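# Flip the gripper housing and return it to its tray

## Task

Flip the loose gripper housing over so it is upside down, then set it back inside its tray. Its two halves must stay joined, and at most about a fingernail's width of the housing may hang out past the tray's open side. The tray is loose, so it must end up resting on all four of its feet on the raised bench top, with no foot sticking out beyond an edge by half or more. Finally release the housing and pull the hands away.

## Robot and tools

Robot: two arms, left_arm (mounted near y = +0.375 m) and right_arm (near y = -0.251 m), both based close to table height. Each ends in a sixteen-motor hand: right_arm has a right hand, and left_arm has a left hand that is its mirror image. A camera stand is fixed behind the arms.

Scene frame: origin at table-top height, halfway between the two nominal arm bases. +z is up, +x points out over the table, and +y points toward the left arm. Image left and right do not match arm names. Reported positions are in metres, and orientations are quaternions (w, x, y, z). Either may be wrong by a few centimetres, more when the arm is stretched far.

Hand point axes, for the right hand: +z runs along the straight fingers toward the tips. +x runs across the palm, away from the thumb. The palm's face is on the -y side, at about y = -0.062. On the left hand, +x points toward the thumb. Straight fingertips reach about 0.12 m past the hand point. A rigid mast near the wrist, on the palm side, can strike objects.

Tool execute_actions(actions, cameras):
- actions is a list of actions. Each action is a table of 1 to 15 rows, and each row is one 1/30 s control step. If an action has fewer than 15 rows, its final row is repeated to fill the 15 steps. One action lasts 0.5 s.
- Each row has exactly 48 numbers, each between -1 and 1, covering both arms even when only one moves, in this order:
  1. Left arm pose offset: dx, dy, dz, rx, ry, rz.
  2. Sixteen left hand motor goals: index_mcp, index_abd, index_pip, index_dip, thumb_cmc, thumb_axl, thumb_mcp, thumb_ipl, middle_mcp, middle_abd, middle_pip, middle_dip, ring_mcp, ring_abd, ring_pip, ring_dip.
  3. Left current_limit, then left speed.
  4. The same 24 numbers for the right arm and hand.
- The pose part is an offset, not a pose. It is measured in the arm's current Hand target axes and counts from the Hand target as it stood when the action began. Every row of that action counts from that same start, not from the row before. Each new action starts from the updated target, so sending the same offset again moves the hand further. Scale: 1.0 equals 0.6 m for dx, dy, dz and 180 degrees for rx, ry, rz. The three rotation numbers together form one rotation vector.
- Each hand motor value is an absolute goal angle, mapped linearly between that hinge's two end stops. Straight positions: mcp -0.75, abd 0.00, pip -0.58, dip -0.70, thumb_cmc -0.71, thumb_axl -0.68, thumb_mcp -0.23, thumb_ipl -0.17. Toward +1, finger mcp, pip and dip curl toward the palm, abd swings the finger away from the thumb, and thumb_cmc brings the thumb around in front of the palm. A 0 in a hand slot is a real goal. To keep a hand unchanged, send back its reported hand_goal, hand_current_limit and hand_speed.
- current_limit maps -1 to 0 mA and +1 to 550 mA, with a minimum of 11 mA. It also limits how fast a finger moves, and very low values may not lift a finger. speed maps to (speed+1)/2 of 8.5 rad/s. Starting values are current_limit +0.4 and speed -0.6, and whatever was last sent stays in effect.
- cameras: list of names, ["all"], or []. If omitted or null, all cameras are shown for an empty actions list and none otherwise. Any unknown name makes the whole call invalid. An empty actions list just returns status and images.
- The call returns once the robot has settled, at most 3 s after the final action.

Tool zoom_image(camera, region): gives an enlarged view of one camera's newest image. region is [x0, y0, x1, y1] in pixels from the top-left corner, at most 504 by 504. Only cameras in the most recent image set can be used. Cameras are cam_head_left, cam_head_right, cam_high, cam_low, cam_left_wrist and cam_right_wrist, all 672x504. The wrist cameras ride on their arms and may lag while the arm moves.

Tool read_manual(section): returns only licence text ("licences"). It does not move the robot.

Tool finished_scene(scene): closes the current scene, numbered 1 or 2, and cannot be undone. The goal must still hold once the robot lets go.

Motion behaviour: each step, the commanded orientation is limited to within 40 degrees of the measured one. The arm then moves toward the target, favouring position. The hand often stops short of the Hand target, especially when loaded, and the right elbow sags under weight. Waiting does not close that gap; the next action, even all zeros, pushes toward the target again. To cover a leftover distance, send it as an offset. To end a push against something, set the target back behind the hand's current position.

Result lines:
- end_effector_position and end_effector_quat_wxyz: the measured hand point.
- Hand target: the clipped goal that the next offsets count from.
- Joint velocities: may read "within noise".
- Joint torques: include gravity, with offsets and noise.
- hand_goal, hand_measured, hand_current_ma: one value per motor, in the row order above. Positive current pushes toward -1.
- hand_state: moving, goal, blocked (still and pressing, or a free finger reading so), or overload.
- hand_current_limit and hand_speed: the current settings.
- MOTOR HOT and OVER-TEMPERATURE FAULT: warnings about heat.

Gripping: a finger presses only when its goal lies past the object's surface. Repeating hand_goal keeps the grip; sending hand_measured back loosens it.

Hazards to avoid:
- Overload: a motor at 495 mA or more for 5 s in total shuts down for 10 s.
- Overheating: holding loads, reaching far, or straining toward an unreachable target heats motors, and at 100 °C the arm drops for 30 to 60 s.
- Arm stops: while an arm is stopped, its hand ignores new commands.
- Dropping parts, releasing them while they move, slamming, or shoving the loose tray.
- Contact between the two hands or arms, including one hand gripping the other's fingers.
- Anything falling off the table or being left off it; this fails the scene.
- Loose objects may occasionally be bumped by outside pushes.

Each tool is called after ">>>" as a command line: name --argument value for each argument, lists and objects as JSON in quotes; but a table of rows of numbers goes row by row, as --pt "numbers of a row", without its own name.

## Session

>>> execute_actions --actions '[]'

Scene clock: 0.00 s.
left_arm: end_effector_position=(+0.0365, +0.0781, +0.3531) hand_goal=(-0.754, +0.000, -0.576, -0.696, -0.714, -0.678, -0.226, -0.168, -0.754, +0.000, -0.576, -0.696, -0.754, +0.000, -0.576, -0.696) hand_measured=(-0.754, +0.000, -0.576, -0.696, -0.714, -0.678, -0.226, -0.168, -0.754, +0.000, -0.576, -0.696, -0.754, +0.000, -0.576, -0.696) hand_current_ma=(+0, +0, +0, +0, +0, +0, +0, +0, +0, +0, +0, +0, +0, +0, +0, +0) hand_state=(goal, goal, goal, goal, goal, goal, goal, goal, goal, goal, goal, goal, goal, goal, goal, goal) hand_current_limit=0.40 hand_speed=-0.60 end_effector_quat_wxyz=(+0.052, -0.614, +0.691, -0.379) | right_arm: end_effector_position=(+0.6770, -0.5042, +0.1736) hand_goal=(-0.754, +0.000, -0.576, -0.696, -0.714, -0.678, -0.226, -0.168, -0.754, +0.000, -0.576, -0.696, -0.754, +0.000, -0.576, -0.696) hand_measured=(-0.754, +0.000, -0.576, -0.696, -0.714, -0.678, -0.226, -0.168, -0.754, +0.000, -0.576, -0.696, -0.754, +0.000, -0.576, -0.696) hand_current_ma=(+0, +0, +0, +0, +0, +0, +0, +0, +0, +0, +0, +0, +0, +0, +0, +0) hand_state=(goal, goal, goal, goal, goal, goal, goal, goal, goal, goal, goal, goal, goal, goal, goal, goal) hand_current_limit=0.40 hand_speed=-0.60 end_effector_quat_wxyz=(+0.255, +0.270, +0.700, +0.610)
Joint positions: left_arm=[-1.366 0.738 1.046 -1.213 -0.451 2.044] | right_arm=[-0.644 2.215 1.481 0.028 -1.375 -0.725]
Joint velocities: within noise
Joint torques (N m): no reading
Heat: left arm: hottest elbow 34 °C; right arm: hottest elbow 42 °C.
Hand target: left_arm +0.0384, +0.0734, +0.3666; +0.045, -0.616, +0.682, -0.393 | right_arm +0.6799, -0.5062, +0.1905; +0.271, +0.253, +0.703, +0.607
camera_calibration:
cam_left_wrist: T_world_to_cam=[[0.678494, 0.729925, 0.082795, -0.145651], [-0.0810966, -0.0375929, 0.995997, -0.395345], [0.730116, -0.682493, 0.0336879, 0.136941], [0, 0, 0, 1]] pos_world=[-0.0332209, 0.184914, 0.401208]
cam_right_wrist: T_world_to_cam=[[0.600223, -0.466897, 0.649415, -0.720386], [-0.20981, -0.875415, -0.435462, -0.267407], [0.771824, 0.125121, -0.623404, -0.228148], [0, 0, 0, 1]] pos_world=[0.552378, -0.541893, 0.209156]

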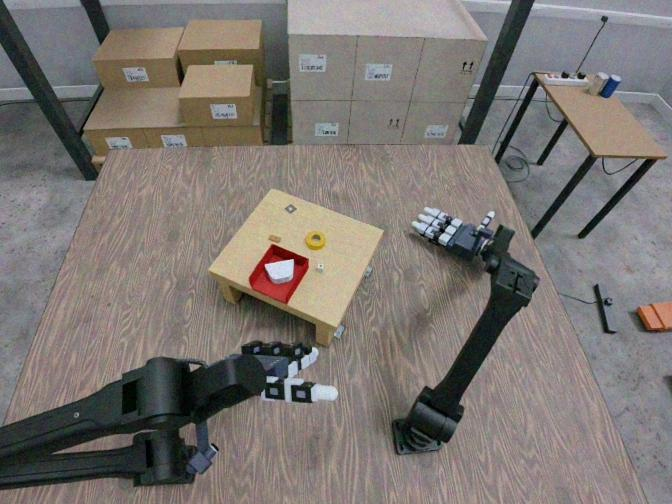

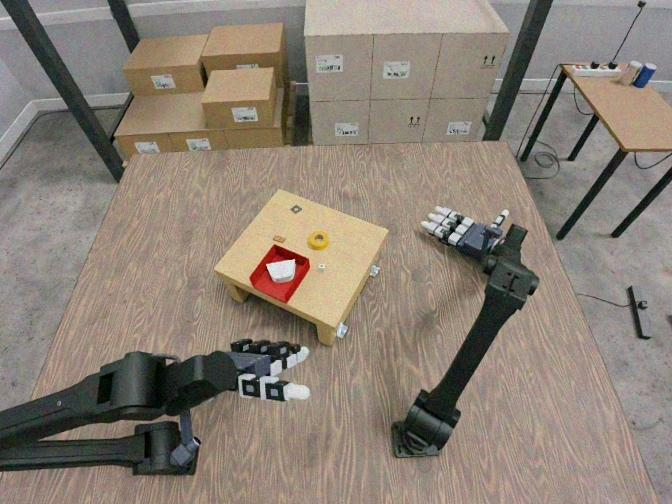

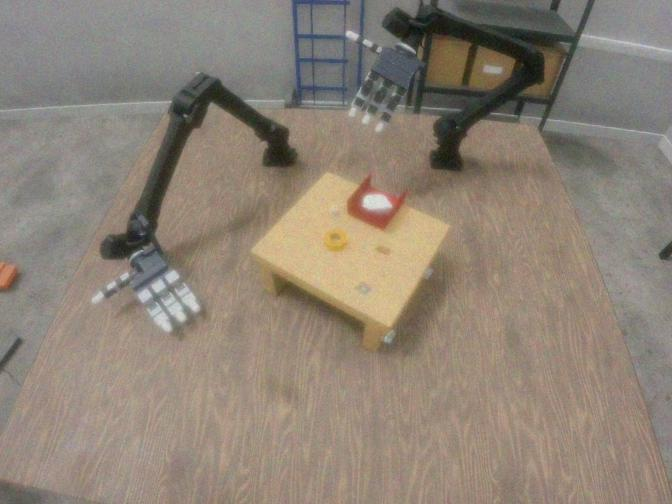

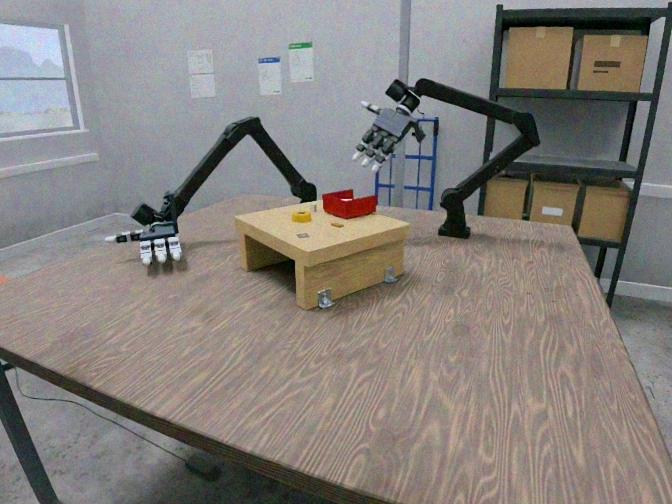

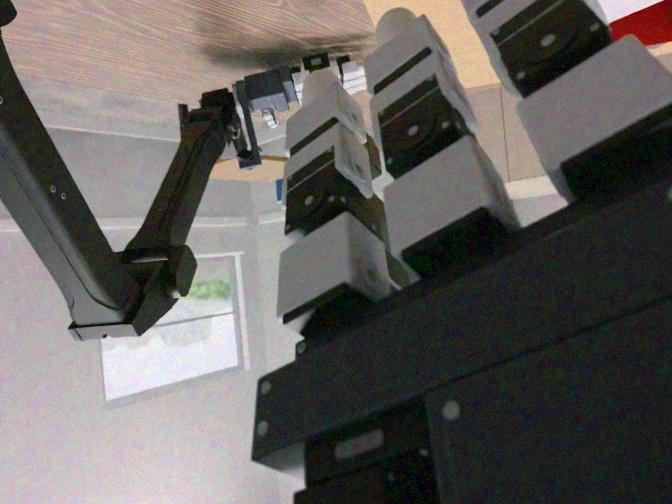

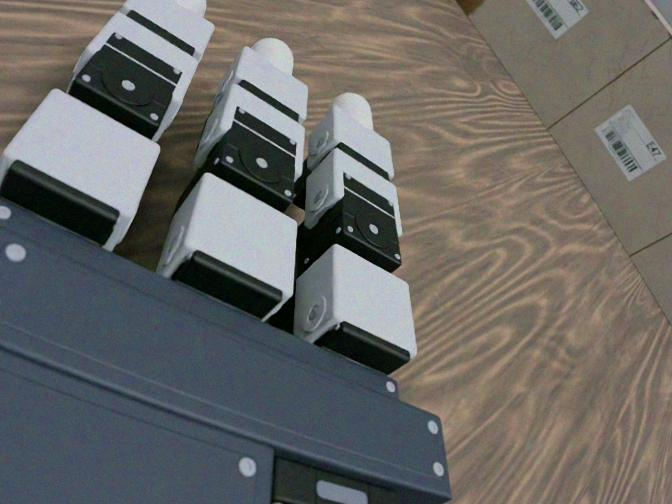

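>>> execute_actions --actions '[]'

Scene clock: 51.50 s.
left_arm: end_effector_position=(+0.0365, +0.0781, +0.3531) hand_goal=(-0.754, +0.000, -0.576, -0.696, -0.714, -0.678, -0.226, -0.168, -0.754, +0.000, -0.576, -0.696, -0.754, +0.000, -0.576, -0.696) hand_measured=(-0.750, +0.000, -0.576, -0.696, -0.712, -0.678, -0.226, -0.168, -0.750, +0.000, -0.576, -0.696, -0.750, +0.000, -0.576, -0.696) hand_current_ma=(+18, +0, -3, +0, +10, +4, +5, +2, +20, +0, -3, +0, +21, +0, -3, +0) hand_state=(goal, goal, goal, goal, goal, goal, goal, goal, goal, goal, goal, goal, goal, goal, goal, goal) hand_current_limit=0.40 hand_speed=-0.60 end_effector_quat_wxyz=(+0.052, -0.614, +0.691, -0.379) | right_arm: end_effector_position=(+0.6770, -0.5042, +0.1736) hand_goal=(-0.754, +0.000, -0.576, -0.696, -0.714, -0.678, -0.226, -0.168, -0.754, +0.000, -0.576, -0.696, -0.754, +0.000, -0.576, -0.696) hand_measured=(-0.760, +0.000, -0.576, -0.696, -0.722, -0.678, -0.226, -0.168, -0.762, +0.000, -0.576, -0.696, -0.760, +0.000, -0.576, -0.696) hand_current_ma=(-29, +0, -3, +0, -31, +3, +1, +1, -35, +0, -3, +0, -28, +0, -3, +0) hand_state=(goal, goal, goal, goal, goal, goal, goal, goal, goal, goal, goal, goal, goal, goal, goal, goal) hand_current_limit=0.40 hand_speed=-0.60 end_effector_quat_wxyz=(+0.255, +0.270, +0.700, +0.610)
Joint positions: left_arm=[-1.366 0.738 1.046 -1.213 -0.451 2.044] | right_arm=[-0.644 2.215 1.481 0.028 -1.375 -0.725]
Joint velocities: within noise
Joint torques (N m): left_arm=[-0.67 -2.26 10.61 2.11 -0.36 -0.03] | right_arm=[1.38 -21.71 9.77 2.11 -1 -0.08]
Heat: left arm: hottest elbow 42 °C; right arm: hottest elbow 49 °C.
Hand target: left_arm +0.0384, +0.0734, +0.3666; +0.045, -0.616, +0.682, -0.393 | right_arm +0.6799, -0.5062, +0.1905; +0.271, +0.253, +0.703, +0.607
camera_calibration:
cam_left_wrist: T_world_to_cam=[[0.678494, 0.729925, 0.082795, -0.145651], [-0.0810966, -0.0375929, 0.995997, -0.395345], [0.730116, -0.682493, 0.0336879, 0.136941], [0, 0, 0, 1]] pos_world=[-0.0332209, 0.184914, 0.401208]
cam_right_wrist: T_world_to_cam=[[0.600223, -0.466897, 0.649415, -0.720386], [-0.20981, -0.875415, -0.435462, -0.267407], [0.771824, 0.125121, -0.623404, -0.228148], [0, 0, 0, 1]] pos_world=[0.552378, -0.541893, 0.209156]

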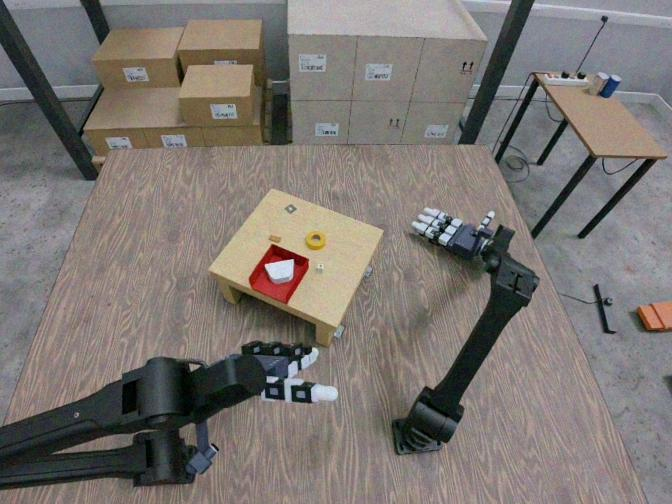

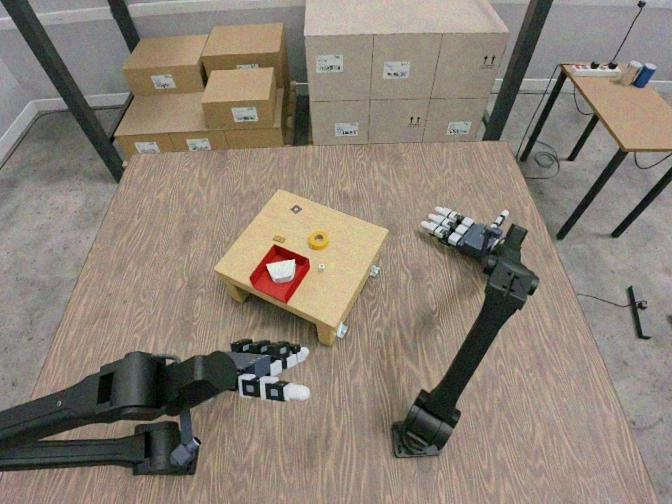

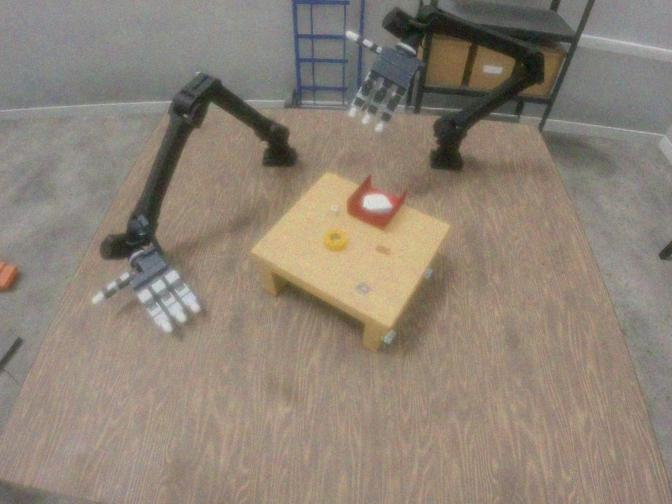

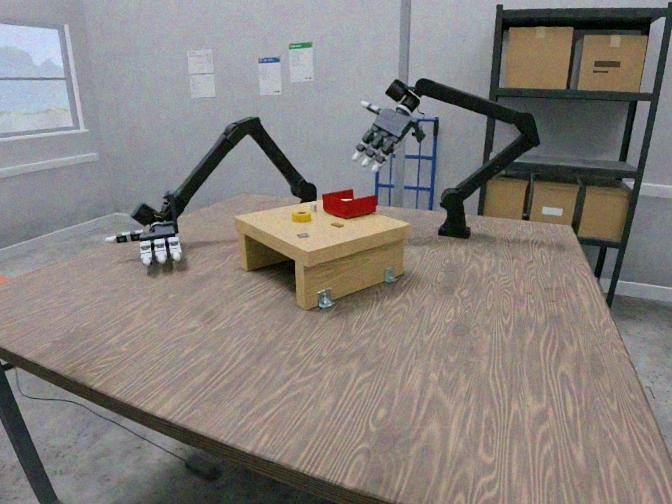

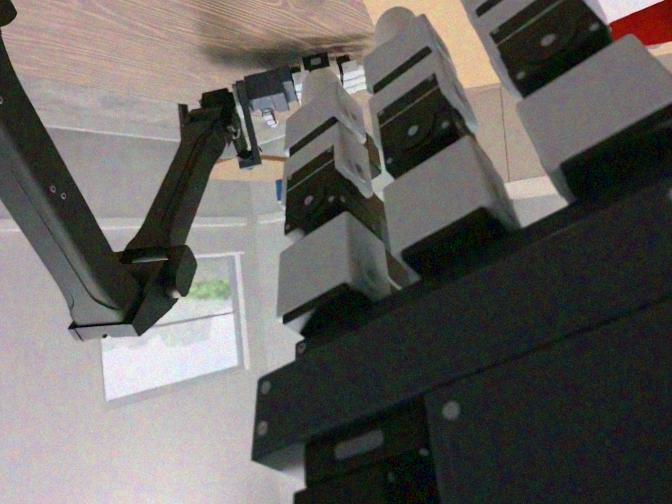

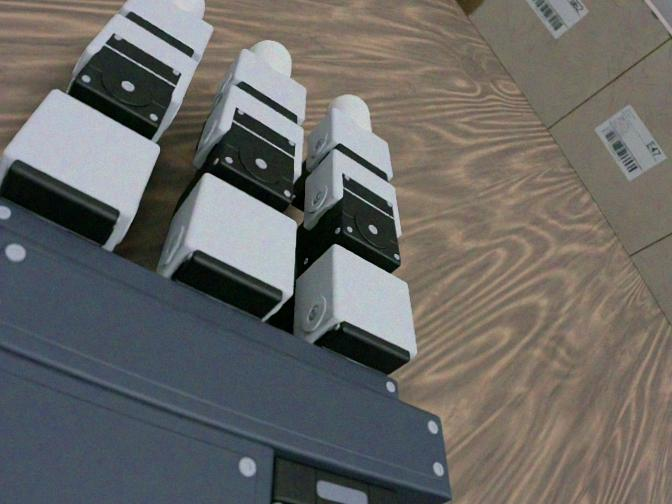

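>>> zoom_image --camera "cam_head_left" --region '[235, 235, 325, 310]'

>>> zoom_image --camera "cam_head_right" --region '[235, 235, 325, 310]'

>>> zoom_image --camera "cam_high" --region '[335, 165, 425, 240]'

Scaled by 5.600 from the camera's 672x504 image, which has a finer 960x720 frame.

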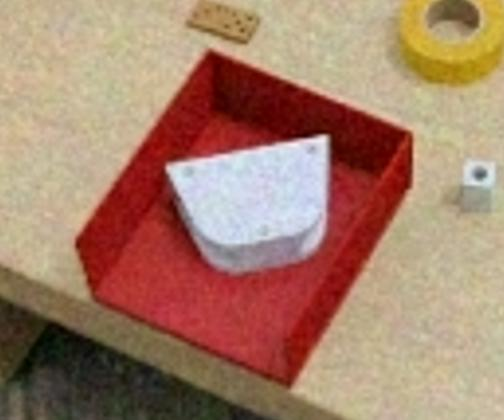

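Scaled by 5.600 from the camera's 672x504 image, which has a finer 960x720 frame.

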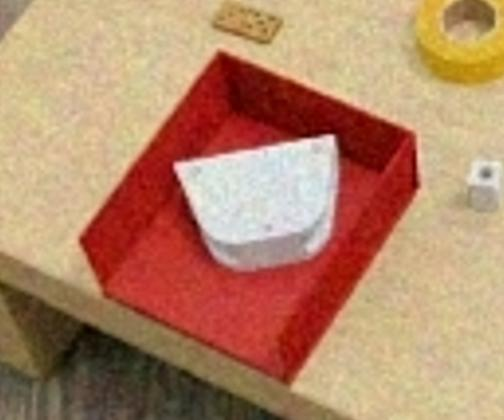

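Scaled by 5.600 from the camera's 672x504 image, which has a finer 960x720 frame.

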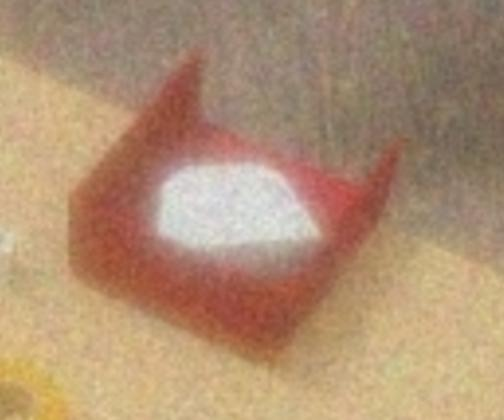

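>>> execute_actions --actions '[[[-0.0093,-0.0812,0.047,-0.0086,-0.0552,-0.0993,-0.754,0,-0.576,-0.696,-0.714,-0.678,-0.226,-0.168,0.753,0,0.299,-0.261,0.70,0,0.299,-0.261,0.4,-0.6,0.0542,0.0792,-0.005,0,0,0,-0.754,0,-0.576,-0.696,-0.714,-0.678,-0.226,-0.168,-0.754,0,-0.576,-0.696,-0.754,0,-0.576,-0.696,0.4,-0.6]],[[0.0225,-0.0775,0.0422,-0.0086,-0.0552,-0.0993,-0.754,0,-0.576,-0.696,-0.714,-0.678,-0.226,-0.168,0.753,0,0.299,-0.261,0.70,0,0.299,-0.261,0.4,-0.6,0.0542,0.0792,-0.005,0,0,0,-0.754,0,-0.576,-0.696,-0.714,-0.678,-0.226,-0.168,-0.754,0,-0.576,-0.696,-0.754,0,-0.576,-0.696,0.4,-0.6]],[[0.05,-0.0648,0.033,-0.0086,-0.0552,-0.0993,-0.754,0,-0.576,-0.696,-0.714,-0.678,-0.226,-0.168,0.753,0,0.299,-0.261,0.70,0,0.299,-0.261,0.4,-0.6,0.0542,-0.0172,0.0247,0.1,0,0,-0.754,0,-0.576,-0.696,-0.714,-0.678,-0.226,-0.168,-0.754,0,-0.576,-0.696,-0.754,0,-0.576,-0.696,0.4,-0.6]],[[0.0707,-0.0448,0.0198,-0.0086,-0.0552,-0.0993,-0.754,0,-0.576,-0.696,-0.714,-0.678,-0.226,-0.168,0.753,0,0.299,-0.261,0.70,0,0.299,-0.261,0.4,-0.6,0.0542,-0.0225,0.0003,0.1,0,0,-0.754,0,-0.576,-0.696,-0.714,-0.678,-0.226,-0.168,-0.754,0,-0.576,-0.696,-0.754,0,-0.576,-0.696,0.4,-0.6]]]' --cameras '["cam_head_left"]'

Scene clock: 898.70 s.
left_arm: end_effector_position=(+0.2463, +0.0623, +0.3748) hand_goal=(-0.754, +0.000, -0.576, -0.696, -0.714, -0.678, -0.226, -0.168, +0.752, +0.000, +0.298, -0.262, +0.700, +0.000, +0.298, -0.262) hand_measured=(-0.752, +0.000, -0.576, -0.696, -0.712, -0.678, -0.224, -0.168, +0.734, +0.000, +0.294, -0.264, +0.682, +0.000, +0.294, -0.264) hand_current_ma=(+13, +0, +3, +0, +5, +4, +13, +2, -87, +0, -16, -11, -92, +0, -17, -11) hand_state=(goal, goal, goal, goal, goal, goal, goal, goal, goal, goal, goal, goal, goal, goal, goal, goal) hand_current_limit=0.40 hand_speed=-0.60 end_effector_quat_wxyz=(-0.007, +0.981, -0.175, +0.083) | right_arm: end_effector_position=(+0.5779, -0.4013, +0.2297) hand_goal=(-0.754, +0.000, -0.576, -0.696, -0.714, -0.678, -0.226, -0.168, -0.754, +0.000, -0.576, -0.696, -0.754, +0.000, -0.576, -0.696) hand_measured=(-0.762, +0.000, -0.576, -0.696, -0.724, -0.678, -0.226, -0.168, -0.762, +0.000, -0.576, -0.696, -0.760, +0.000, -0.576, -0.696) hand_current_ma=(-32, +0, -3, +0, -39, +3, +4, +1, -37, +0, -3, +0, -29, +0, -3, +0) hand_state=(goal, goal, goal, goal, goal, goal, goal, goal, goal, goal, goal, goal, goal, goal, goal, goal) hand_current_limit=0.40 hand_speed=-0.60 end_effector_quat_wxyz=(+0.160, +0.346, +0.849, +0.365)
Joint positions: left_arm=[-0.725 1.206 1.435 -1.667 -0.099 1.199] | right_arm=[-0.591 1.688 1.246 -0.88 -0.79 -1.254]
Joint torques (N m): left_arm=[-1.44 -7.59 11.66 0.51 0.21 -0.14] | right_arm=[1.49 -14.39 13.12 0.49 -0.71 -0.26]
Heat: left arm: hottest elbow 49 °C; right arm: hottest elbow 55 °C.
Hand target: left_arm +0.2517, +0.0540, +0.3926; +0.004, +0.982, -0.167, +0.093 | right_arm +0.5908, -0.4040, +0.2513; +0.180, +0.324, +0.856, +0.360
Off the commanded pose: left_arm 0.020 m, 2 deg | right_arm 0.025 m, 4 deg.
Images, in order (width x height): cam_head_left 672x504.

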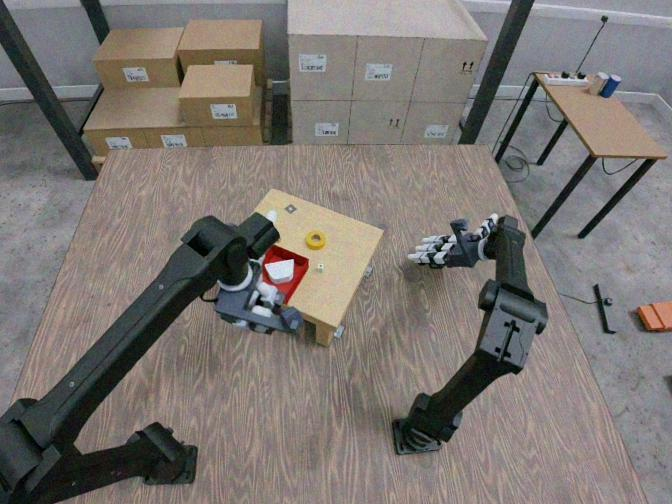

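>>> execute_actions --actions '[[[0.0818,-0.0192,0.0038,-0.0086,-0.0552,-0.0993,-0.754,0,-0.576,-0.696,-0.714,-0.678,-0.226,-0.168,0.753,0,0.299,-0.261,0.70,0,0.299,-0.261,0.4,-0.6,0.0542,-0.0353,-0.0208,0.1,0,0,-0.754,0,-0.576,-0.696,-0.714,-0.678,-0.226,-0.168,-0.754,0,-0.576,-0.696,-0.754,0,-0.576,-0.696,0.4,-0.6]],[[0.0877,0.0122,-0.0132,0,0,0,-0.754,0,-0.576,-0.696,-0.714,-0.678,-0.226,-0.168,0.753,0,0.299,-0.261,0.70,0,0.299,-0.261,0.4,-0.6,0.0542,-0.0538,-0.0373,0.1,0,0,-0.754,0,-0.576,-0.696,-0.714,-0.678,-0.226,-0.168,-0.754,0,-0.576,-0.696,-0.754,0,-0.576,-0.696,0.4,-0.6]],[[0.0877,0.0122,-0.0132,0,0,0,-0.754,0,-0.576,-0.696,-0.714,-0.678,-0.226,-0.168,0.753,0,0.299,-0.261,0.70,0,0.299,-0.261,0.4,-0.6,0.0542,-0.0767,-0.0472,0.1,0,0,-0.754,0,-0.576,-0.696,-0.714,-0.678,-0.226,-0.168,-0.754,0,-0.576,-0.696,-0.754,0,-0.576,-0.696,0.4,-0.6]],[[0.0877,0.0122,-0.0132,0,0,0,-0.754,0,-0.576,-0.696,-0.714,-0.678,-0.226,-0.168,0.753,0,0.299,-0.261,0.70,0,0.299,-0.261,0.4,-0.6,0.0542,-0.005,-0.0792,0,0,0,-0.754,0,-0.576,-0.696,-0.714,-0.678,-0.226,-0.168,-0.754,0,-0.576,-0.696,-0.754,0,-0.576,-0.696,0.4,-0.6]]]' --cameras '["cam_head_left", "cam_head_right"]'

>>> zoom_image --camera "cam_head_left" --region '[235, 225, 345, 315]'

Scene clock: 913.43 s.
left_arm: end_effector_position=(+0.4503, +0.0287, +0.4119) hand_goal=(-0.754, +0.000, -0.576, -0.696, -0.714, -0.678, -0.226, -0.168, +0.752, +0.000, +0.298, -0.262, +0.700, +0.000, +0.298, -0.262) hand_measured=(-0.754, +0.000, -0.576, -0.696, -0.714, -0.678, -0.224, -0.168, +0.734, +0.000, +0.294, -0.264, +0.682, +0.000, +0.294, -0.264) hand_current_ma=(+3, +1, +3, +0, -2, +4, +16, +2, -85, +0, -13, -11, -88, +0, -14, -11) hand_state=(goal, goal, goal, goal, goal, goal, goal, goal, goal, goal, goal, goal, goal, goal, goal, goal) hand_current_limit=0.40 hand_speed=-0.60 end_effector_quat_wxyz=(+0.065, +0.995, -0.002, +0.071) | right_arm: end_effector_position=(+0.4066, -0.3872, +0.2826) hand_goal=(-0.754, +0.000, -0.576, -0.696, -0.714, -0.678, -0.226, -0.168, -0.754, +0.000, -0.576, -0.696, -0.754, +0.000, -0.576, -0.696) hand_measured=(-0.754, +0.000, -0.576, -0.696, -0.716, -0.678, -0.224, -0.168, -0.752, +0.000, -0.576, -0.696, -0.754, +0.000, -0.576, -0.696) hand_current_ma=(+4, +0, -2, +0, -4, +3, +14, +1, +4, +0, -1, +0, +4, +0, -1, +0) hand_state=(goal, goal, goal, goal, goal, goal, goal, goal, goal, goal, goal, goal, goal, goal, goal, goal) hand_current_limit=0.40 hand_speed=-0.60 end_effector_quat_wxyz=(-0.009, +0.363, +0.930, -0.061)
Joint positions: left_arm=[-0.504 1.621 1.917 -1.679 0.045 1.059] | right_arm=[-0.486 1.311 1.317 -1.585 0.124 -1.281]
Joint torques (N m): left_arm=[-0.5 -13.51 11.79 0.75 0.28 0.14] | right_arm=[1.49 -10.11 13.53 0.27 0.23 0.19]
Heat: left arm: hottest elbow 48 °C; right arm: hottest elbow 59 °C.
Hand target: left_arm +0.4584, +0.0233, +0.4254; +0.017, +1.000, -0.014, +0.004 | right_arm +0.4170, -0.3922, +0.3044; +0.013, +0.370, +0.926, -0.068
Off the commanded pose: left_arm 0.017 m, 10 deg | right_arm 0.025 m, 3 deg.
joint sent to its limit (left arm) — joint 4 (wrist pitch), lower limit. The joint targets are off in orientation, not in position.
Images, in order (width x height): cam_head_left 672x504, cam_head_right 672x504.

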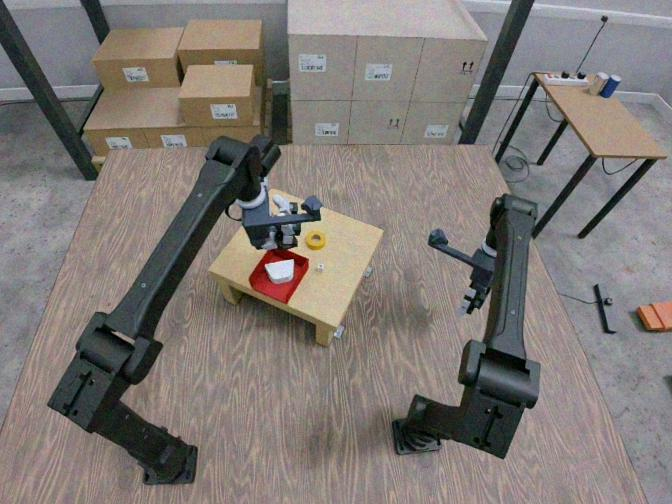

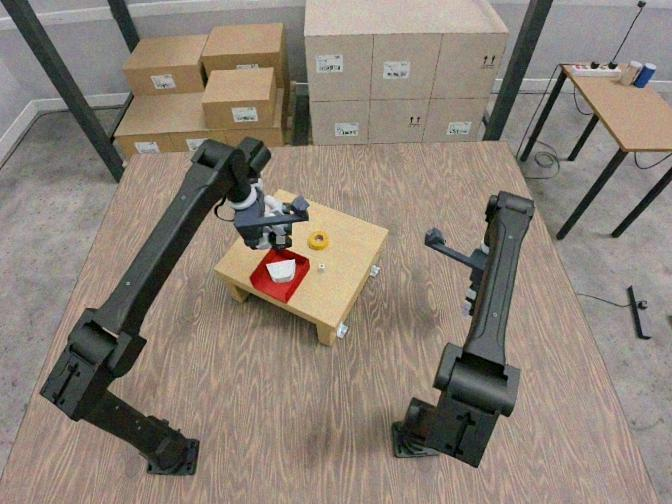

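Scaled by 4.582 from the camera's 672x504 image, which has a finer 960x720 frame.

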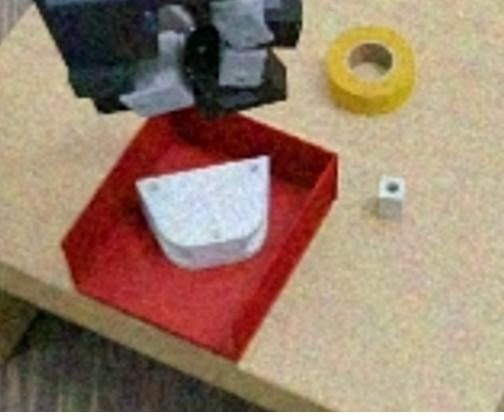

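>>> execute_actions --actions '[[[0.01,0.013,0.075,0,0,0,-0.754,0,-0.576,-0.696,-0.714,-0.678,-0.226,-0.168,0.753,0,0.299,-0.261,0.70,0,0.299,-0.261,0.4,-0.6,0,0,0,0,0,0,-0.754,0,-0.576,-0.696,-0.714,-0.678,-0.226,-0.168,-0.754,0,-0.576,-0.696,-0.754,0,-0.576,-0.696,0.4,-0.6]]]' --cameras '["cam_head_left", "cam_head_right", "cam_high"]'

>>> zoom_image --camera "cam_head_left" --region '[235, 225, 345, 315]'

>>> zoom_image --camera "cam_high" --region '[325, 155, 435, 240]'

Scene clock: 928.90 s.
left_arm: end_effector_position=(+0.4621, +0.0212, +0.3783) hand_goal=(-0.754, +0.000, -0.576, -0.696, -0.714, -0.678, -0.226, -0.168, +0.752, +0.000, +0.298, -0.262, +0.700, +0.000, +0.298, -0.262) hand_measured=(-0.748, -0.008, -0.574, -0.696, -0.714, -0.678, -0.224, -0.168, +0.734, +0.000, +0.294, -0.264, +0.682, +0.000, +0.294, -0.264) hand_current_ma=(+25, -32, +11, +0, -2, +4, +16, +2, -85, +0, -13, -11, -88, +0, -14, -11) hand_state=(goal, goal, goal, goal, goal, goal, goal, goal, goal, goal, goal, goal, goal, goal, goal, goal) hand_current_limit=0.40 hand_speed=-0.60 end_effector_quat_wxyz=(+0.049, +0.998, -0.003, +0.046) | right_arm: end_effector_position=(+0.4066, -0.3872, +0.2826) hand_goal=(-0.754, +0.000, -0.576, -0.696, -0.714, -0.678, -0.226, -0.168, -0.754, +0.000, -0.576, -0.696, -0.754, +0.000, -0.576, -0.696) hand_measured=(-0.754, +0.000, -0.576, -0.696, -0.716, -0.678, -0.224, -0.168, -0.752, +0.000, -0.576, -0.696, -0.754, +0.000, -0.576, -0.696) hand_current_ma=(+4, +0, -2, +0, -4, +3, +14, +1, +4, +0, -1, +0, +4, +0, -1, +0) hand_state=(goal, goal, goal, goal, goal, goal, goal, goal, goal, goal, goal, goal, goal, goal, goal, goal) hand_current_limit=0.40 hand_speed=-0.60 end_effector_quat_wxyz=(-0.009, +0.363, +0.930, -0.061)
Joint positions: left_arm=[-0.507 1.68 1.917 -1.679 0.04 1.059] | right_arm=[-0.486 1.311 1.317 -1.585 0.124 -1.281]
Joint torques (N m): left_arm=[-1.73 -14.62 10.15 0.65 0.01 0.12] | right_arm=[1.2 -10.23 13.61 0.38 0.25 0.15]
Heat: left arm: hottest elbow 47 °C; right arm: hottest elbow 58 °C.
Hand target: left_arm +0.4646, +0.0138, +0.3807; +0.017, +1.000, -0.014, +0.004 | right_arm +0.4170, -0.3922, +0.3044; +0.013, +0.370, +0.926, -0.068
Off the commanded pose: left_arm 0.008 m, 6 deg | right_arm 0.025 m, 3 deg.
joint sent to its limit (left arm) — joint 4 (wrist pitch), lower limit. The joint targets are off in orientation, not in position.
Images, in order (width x height): cam_head_left 672x504, cam_head_right 672x504, cam_high 672x504.

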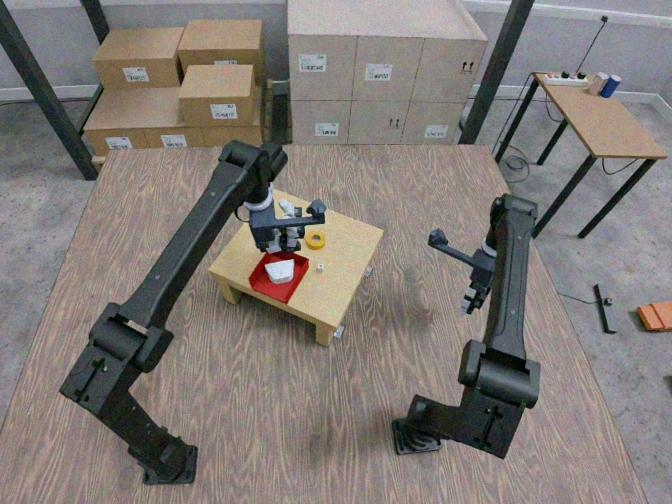

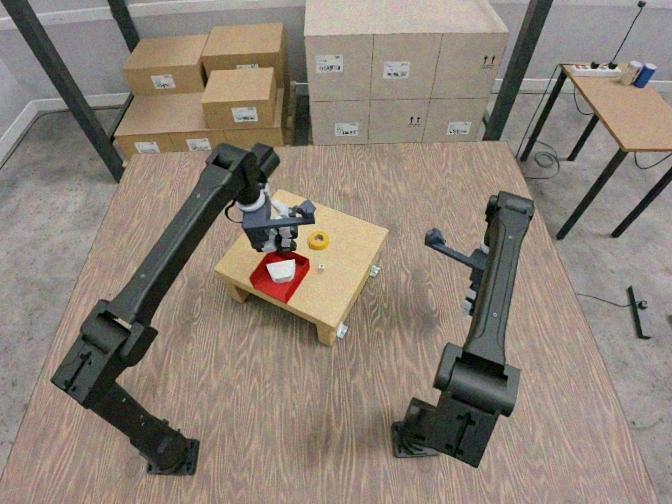

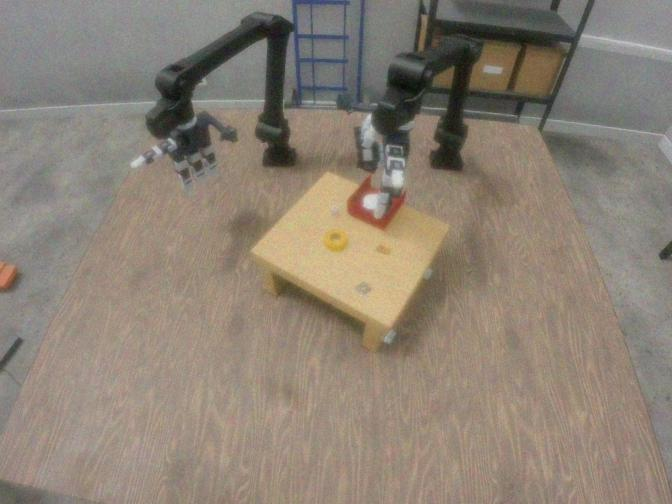

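Scaled by 4.582 from the camera's 672x504 image, which has a finer 960x720 frame.

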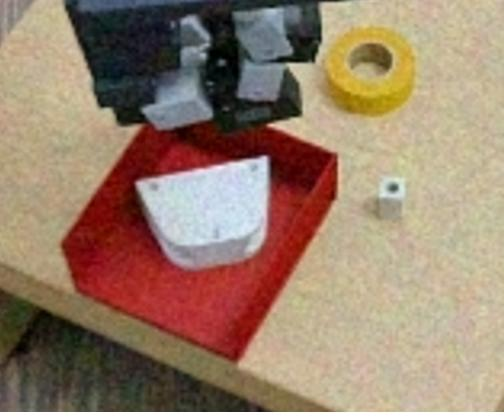

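Scaled by 4.582 from the camera's 672x504 image, which has a finer 960x720 frame.

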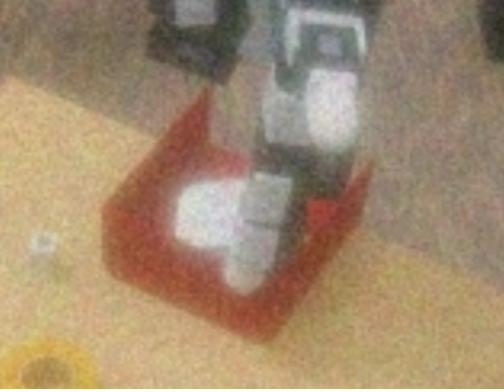

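>>> execute_actions --actions '[[[-0.018,-0.009,0,0,0,0,-0.754,0,-0.576,-0.696,-0.714,-0.678,-0.226,-0.168,0.753,0,0.299,-0.261,0.70,0,0.299,-0.261,0.4,-0.6,0,0,0,0,0,0,-0.754,0,-0.576,-0.696,-0.714,-0.678,-0.226,-0.168,-0.754,0,-0.576,-0.696,-0.754,0,-0.576,-0.696,0.4,-0.6]],[[0,0,0.045,0,0,0,-0.754,0,-0.576,-0.696,-0.714,-0.678,-0.226,-0.168,0.753,0,0.299,-0.261,0.70,0,0.299,-0.261,0.4,-0.6,0,0,0,0,0,0,-0.754,0,-0.576,-0.696,-0.714,-0.678,-0.226,-0.168,-0.754,0,-0.576,-0.696,-0.754,0,-0.576,-0.696,0.4,-0.6]]]' --cameras '["cam_head_left", "cam_high", "cam_low"]'

>>> zoom_image --camera "cam_high" --region '[325, 155, 435, 240]'

>>> zoom_image --camera "cam_low" --region '[300, 150, 410, 230]'

Scene clock: 946.07 s.
left_arm: end_effector_position=(+0.4571, +0.0235, +0.3627) hand_goal=(-0.754, +0.000, -0.576, -0.696, -0.714, -0.678, -0.226, -0.168, +0.752, +0.000, +0.298, -0.262, +0.700, +0.000, +0.298, -0.262) hand_measured=(-0.746, -0.018, -0.570, -0.694, -0.714, -0.678, -0.224, -0.168, +0.734, +0.000, +0.294, -0.264, +0.682, +0.000, +0.294, -0.264) hand_current_ma=(+37, -74, +26, +10, -2, +4, +16, +2, -85, +0, -13, -11, -88, +0, -14, -11) hand_state=(goal, goal, goal, goal, goal, goal, goal, goal, goal, goal, goal, goal, goal, goal, goal, goal) hand_current_limit=0.40 hand_speed=-0.60 end_effector_quat_wxyz=(+0.038, +0.999, -0.004, +0.034) | right_arm: end_effector_position=(+0.4066, -0.3872, +0.2826) hand_goal=(-0.754, +0.000, -0.576, -0.696, -0.714, -0.678, -0.226, -0.168, -0.754, +0.000, -0.576, -0.696, -0.754, +0.000, -0.576, -0.696) hand_measured=(-0.754, +0.000, -0.576, -0.696, -0.716, -0.678, -0.224, -0.168, -0.752, +0.000, -0.576, -0.696, -0.754, +0.000, -0.576, -0.696) hand_current_ma=(+4, +0, -2, +0, -4, +3, +14, +1, +4, +0, -1, +0, +4, +0, -1, +0) hand_state=(goal, goal, goal, goal, goal, goal, goal, goal, goal, goal, goal, goal, goal, goal, goal, goal) hand_current_limit=0.40 hand_speed=-0.60 end_effector_quat_wxyz=(-0.009, +0.363, +0.930, -0.061)
Joint positions: left_arm=[-0.51 1.679 1.884 -1.679 0.033 1.059] | right_arm=[-0.486 1.311 1.317 -1.585 0.124 -1.281]
Joint torques (N m): left_arm=[-1.49 -15.68 7.6 0.61 0.01 0.12] | right_arm=[1.73 -9.11 13.53 0.28 0.23 0.16]
Heat: left arm: hottest elbow 46 °C; right arm: hottest elbow 59 °C.
Hand target: left_arm +0.4541, +0.0186, +0.3536; +0.017, +1.000, -0.014, +0.004 | right_arm +0.4170, -0.3922, +0.3044; +0.013, +0.370, +0.926, -0.068
Off the commanded pose: left_arm 0.011 m, 4 deg | right_arm 0.025 m, 3 deg.
joint sent to its limit (left arm) — joint 4 (wrist pitch), lower limit. The joint targets are off in orientation, not in position.
Images, in order (width x height): cam_head_left 672x504, cam_high 672x504, cam_low 672x504.

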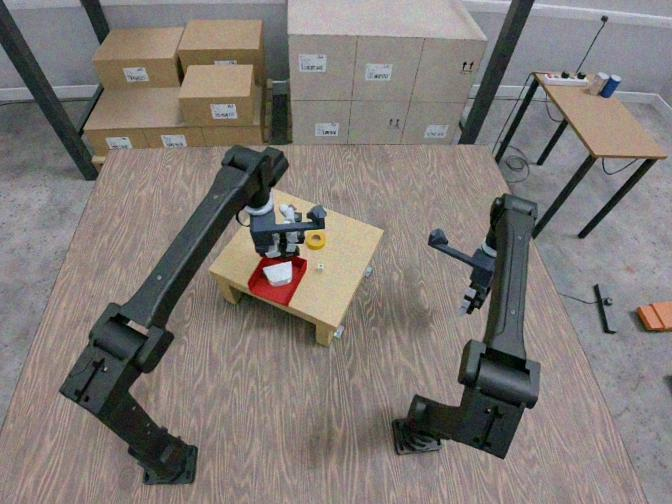

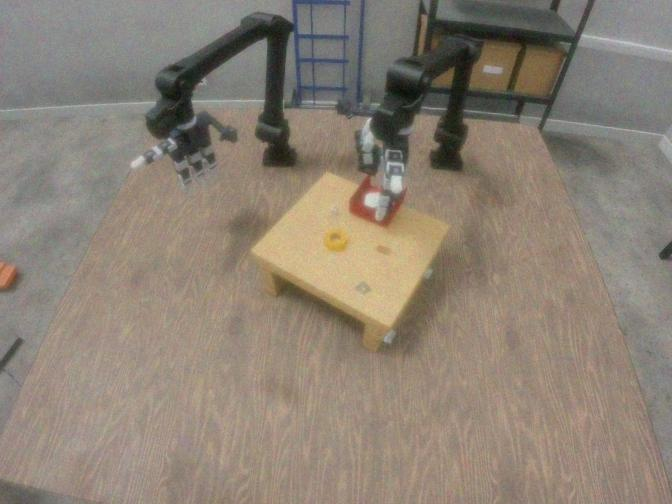

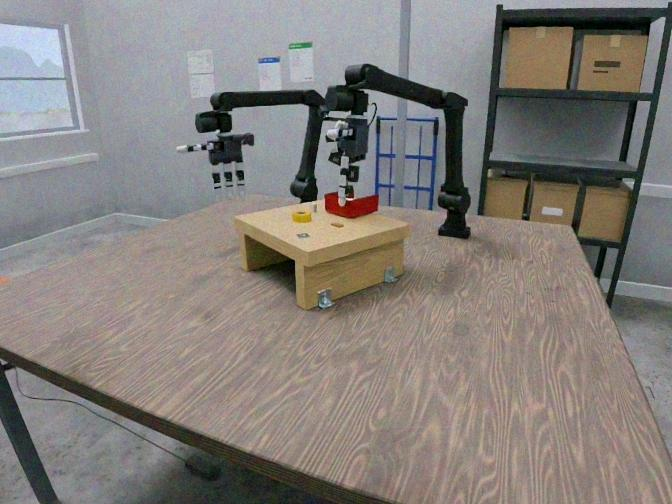

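Scaled by 4.582 from the camera's 672x504 image, which has a finer 960x720 frame.

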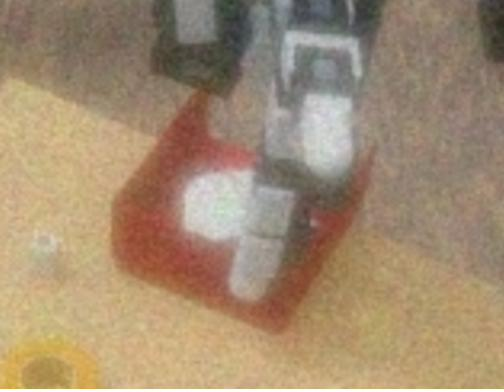

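Scaled by 4.582 from the camera's 672x504 image, which has a finer 960x720 frame.

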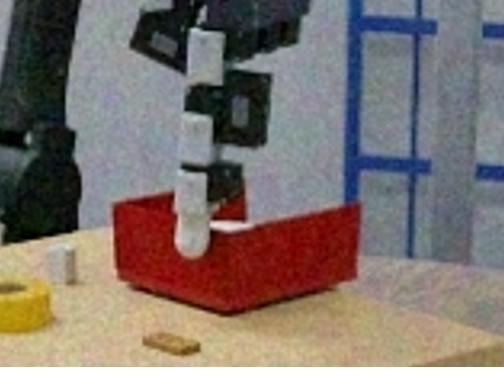

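>>> execute_actions --actions '[[[0.006,-0.004,-0.08,0,0,0,-0.754,0,-0.576,-0.696,-0.714,-0.678,-0.226,-0.168,0.753,0,0.299,-0.261,0.70,0,0.299,-0.261,0.4,-0.6,0,0,0,0,0,0,-0.754,0,-0.576,-0.696,-0.714,-0.678,-0.226,-0.168,-0.754,0,-0.576,-0.696,-0.754,0,-0.576,-0.696,0.4,-0.6]],[[-0.055,-0.025,0.0,0,0,0,-0.754,0,-0.576,-0.696,-0.714,-0.678,-0.226,-0.168,0.753,0,0.299,-0.261,0.70,0,0.299,-0.261,0.4,-0.6,0,0,0,0,0,0,-0.754,0,-0.576,-0.696,-0.714,-0.678,-0.226,-0.168,-0.754,0,-0.576,-0.696,-0.754,0,-0.576,-0.696,0.4,-0.6]]]' --cameras '["cam_head_left", "cam_high", "cam_low"]'

>>> zoom_image --camera "cam_high" --region '[325, 155, 435, 240]'

>>> zoom_image --camera "cam_low" --region '[300, 150, 410, 230]'

>>> zoom_image --camera "cam_head_left" --region '[235, 225, 345, 315]'

Scene clock: 962.33 s.
left_arm: end_effector_position=(+0.4270, +0.0398, +0.4019) hand_goal=(-0.754, +0.000, -0.576, -0.696, -0.714, -0.678, -0.226, -0.168, +0.752, +0.000, +0.298, -0.262, +0.700, +0.000, +0.298, -0.262) hand_measured=(-0.752, -0.004, -0.574, -0.694, -0.714, -0.678, -0.224, -0.168, +0.734, +0.000, +0.294, -0.264, +0.682, +0.000, +0.294, -0.264) hand_current_ma=(+12, -12, +13, +10, -3, +4, +16, +2, -85, +0, -13, -11, -88, +0, -14, -11) hand_state=(goal, goal, goal, goal, goal, goal, goal, goal, goal, goal, goal, goal, goal, goal, goal, goal) hand_current_limit=0.40 hand_speed=-0.60 end_effector_quat_wxyz=(+0.054, +0.997, -0.006, +0.061) | right_arm: end_effector_position=(+0.4066, -0.3872, +0.2826) hand_goal=(-0.754, +0.000, -0.576, -0.696, -0.714, -0.678, -0.226, -0.168, -0.754, +0.000, -0.576, -0.696, -0.754, +0.000, -0.576, -0.696) hand_measured=(-0.754, +0.000, -0.576, -0.696, -0.716, -0.678, -0.224, -0.168, -0.752, +0.000, -0.576, -0.696, -0.754, +0.000, -0.576, -0.696) hand_current_ma=(+4, +0, -2, +0, -4, +3, +14, +1, +4, +0, -1, +0, +4, +0, -1, +0) hand_state=(goal, goal, goal, goal, goal, goal, goal, goal, goal, goal, goal, goal, goal, goal, goal, goal) hand_current_limit=0.40 hand_speed=-0.60 end_effector_quat_wxyz=(-0.009, +0.363, +0.930, -0.061)
Joint positions: left_arm=[-0.51 1.564 1.831 -1.679 0.036 1.063] | right_arm=[-0.486 1.311 1.317 -1.585 0.124 -1.281]
Joint torques (N m): left_arm=[-1.03 -14.15 7.92 0.73 0.25 0.14] | right_arm=[1.61 -9.58 13.39 0.2 0.24 0.17]
Heat: left arm: hottest elbow 45 °C; right arm: hottest elbow 59 °C.
Hand target: left_arm +0.4249, +0.0385, +0.4007; +0.017, +1.000, -0.014, +0.004 | right_arm +0.4170, -0.3922, +0.3044; +0.013, +0.370, +0.926, -0.068
Off the commanded pose: left_arm 0.003 m, 8 deg | right_arm 0.025 m, 3 deg.
joint sent to its limit (left arm) — joint 4 (wrist pitch), lower limit. The joint targets are off in orientation, not in position.
Images, in order (width x height): cam_head_left 672x504, cam_high 672x504, cam_low 672x504.

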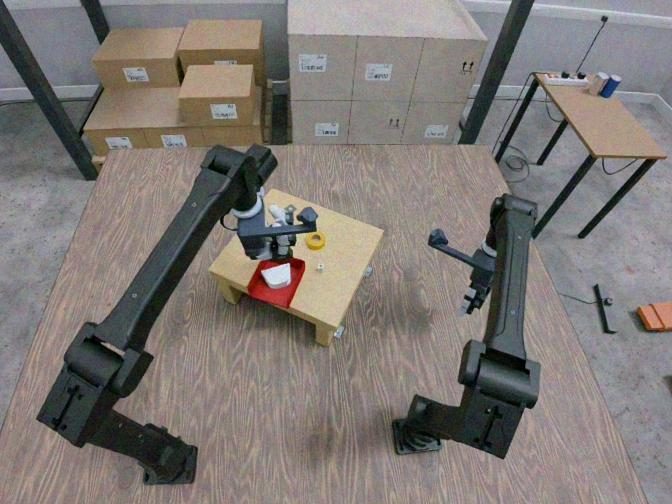

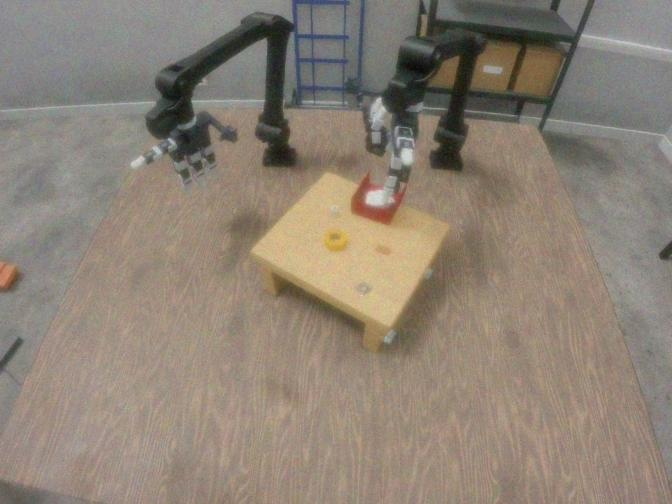

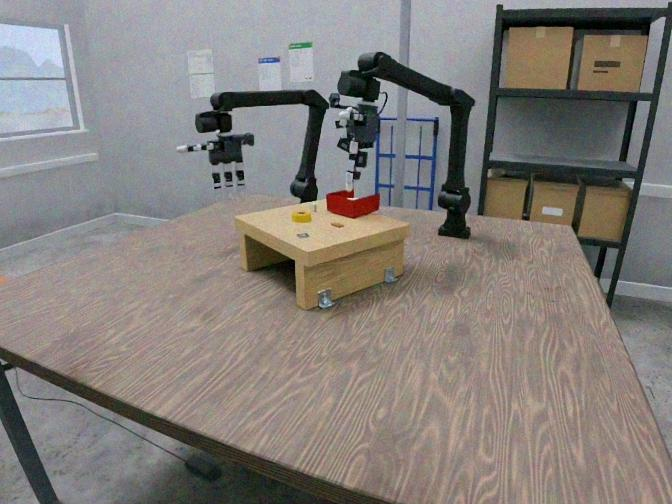

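Scaled by 4.582 from the camera's 672x504 image, which has a finer 960x720 frame.

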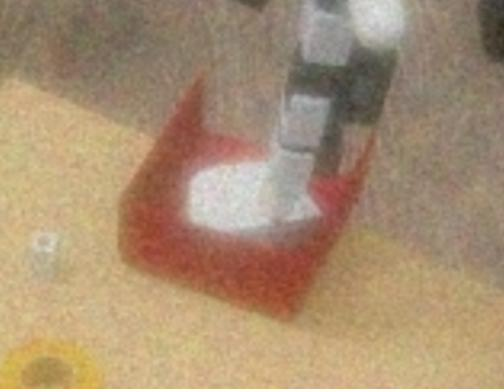

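Scaled by 4.582 from the camera's 672x504 image, which has a finer 960x720 frame.

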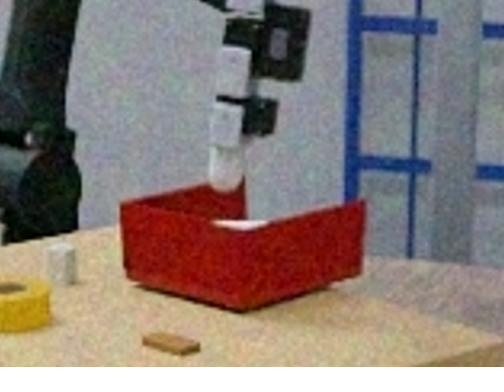

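Scaled by 4.582 from the camera's 672x504 image, which has a finer 960x720 frame.

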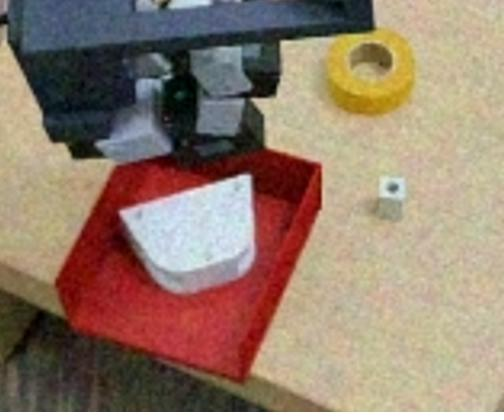

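>>> zoom_image --camera "cam_head_left" --region '[240, 265, 300, 315]'

>>> zoom_image --camera "cam_head_left" --region '[200, 240, 350, 350]'

Scaled by 8.400 from the camera's 672x504 image, which has a finer 960x720 frame.

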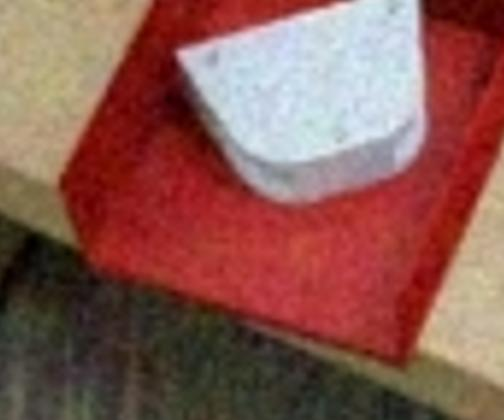

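Scaled by 3.360 from the camera's 672x504 image, which has a finer 960x720 frame.

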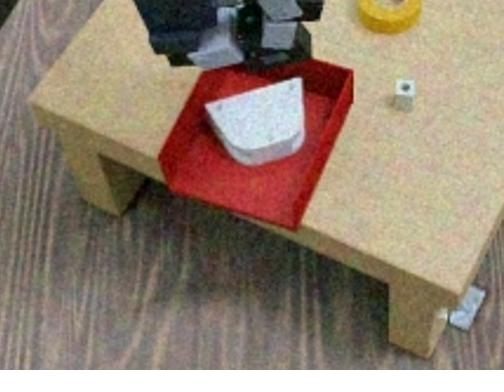

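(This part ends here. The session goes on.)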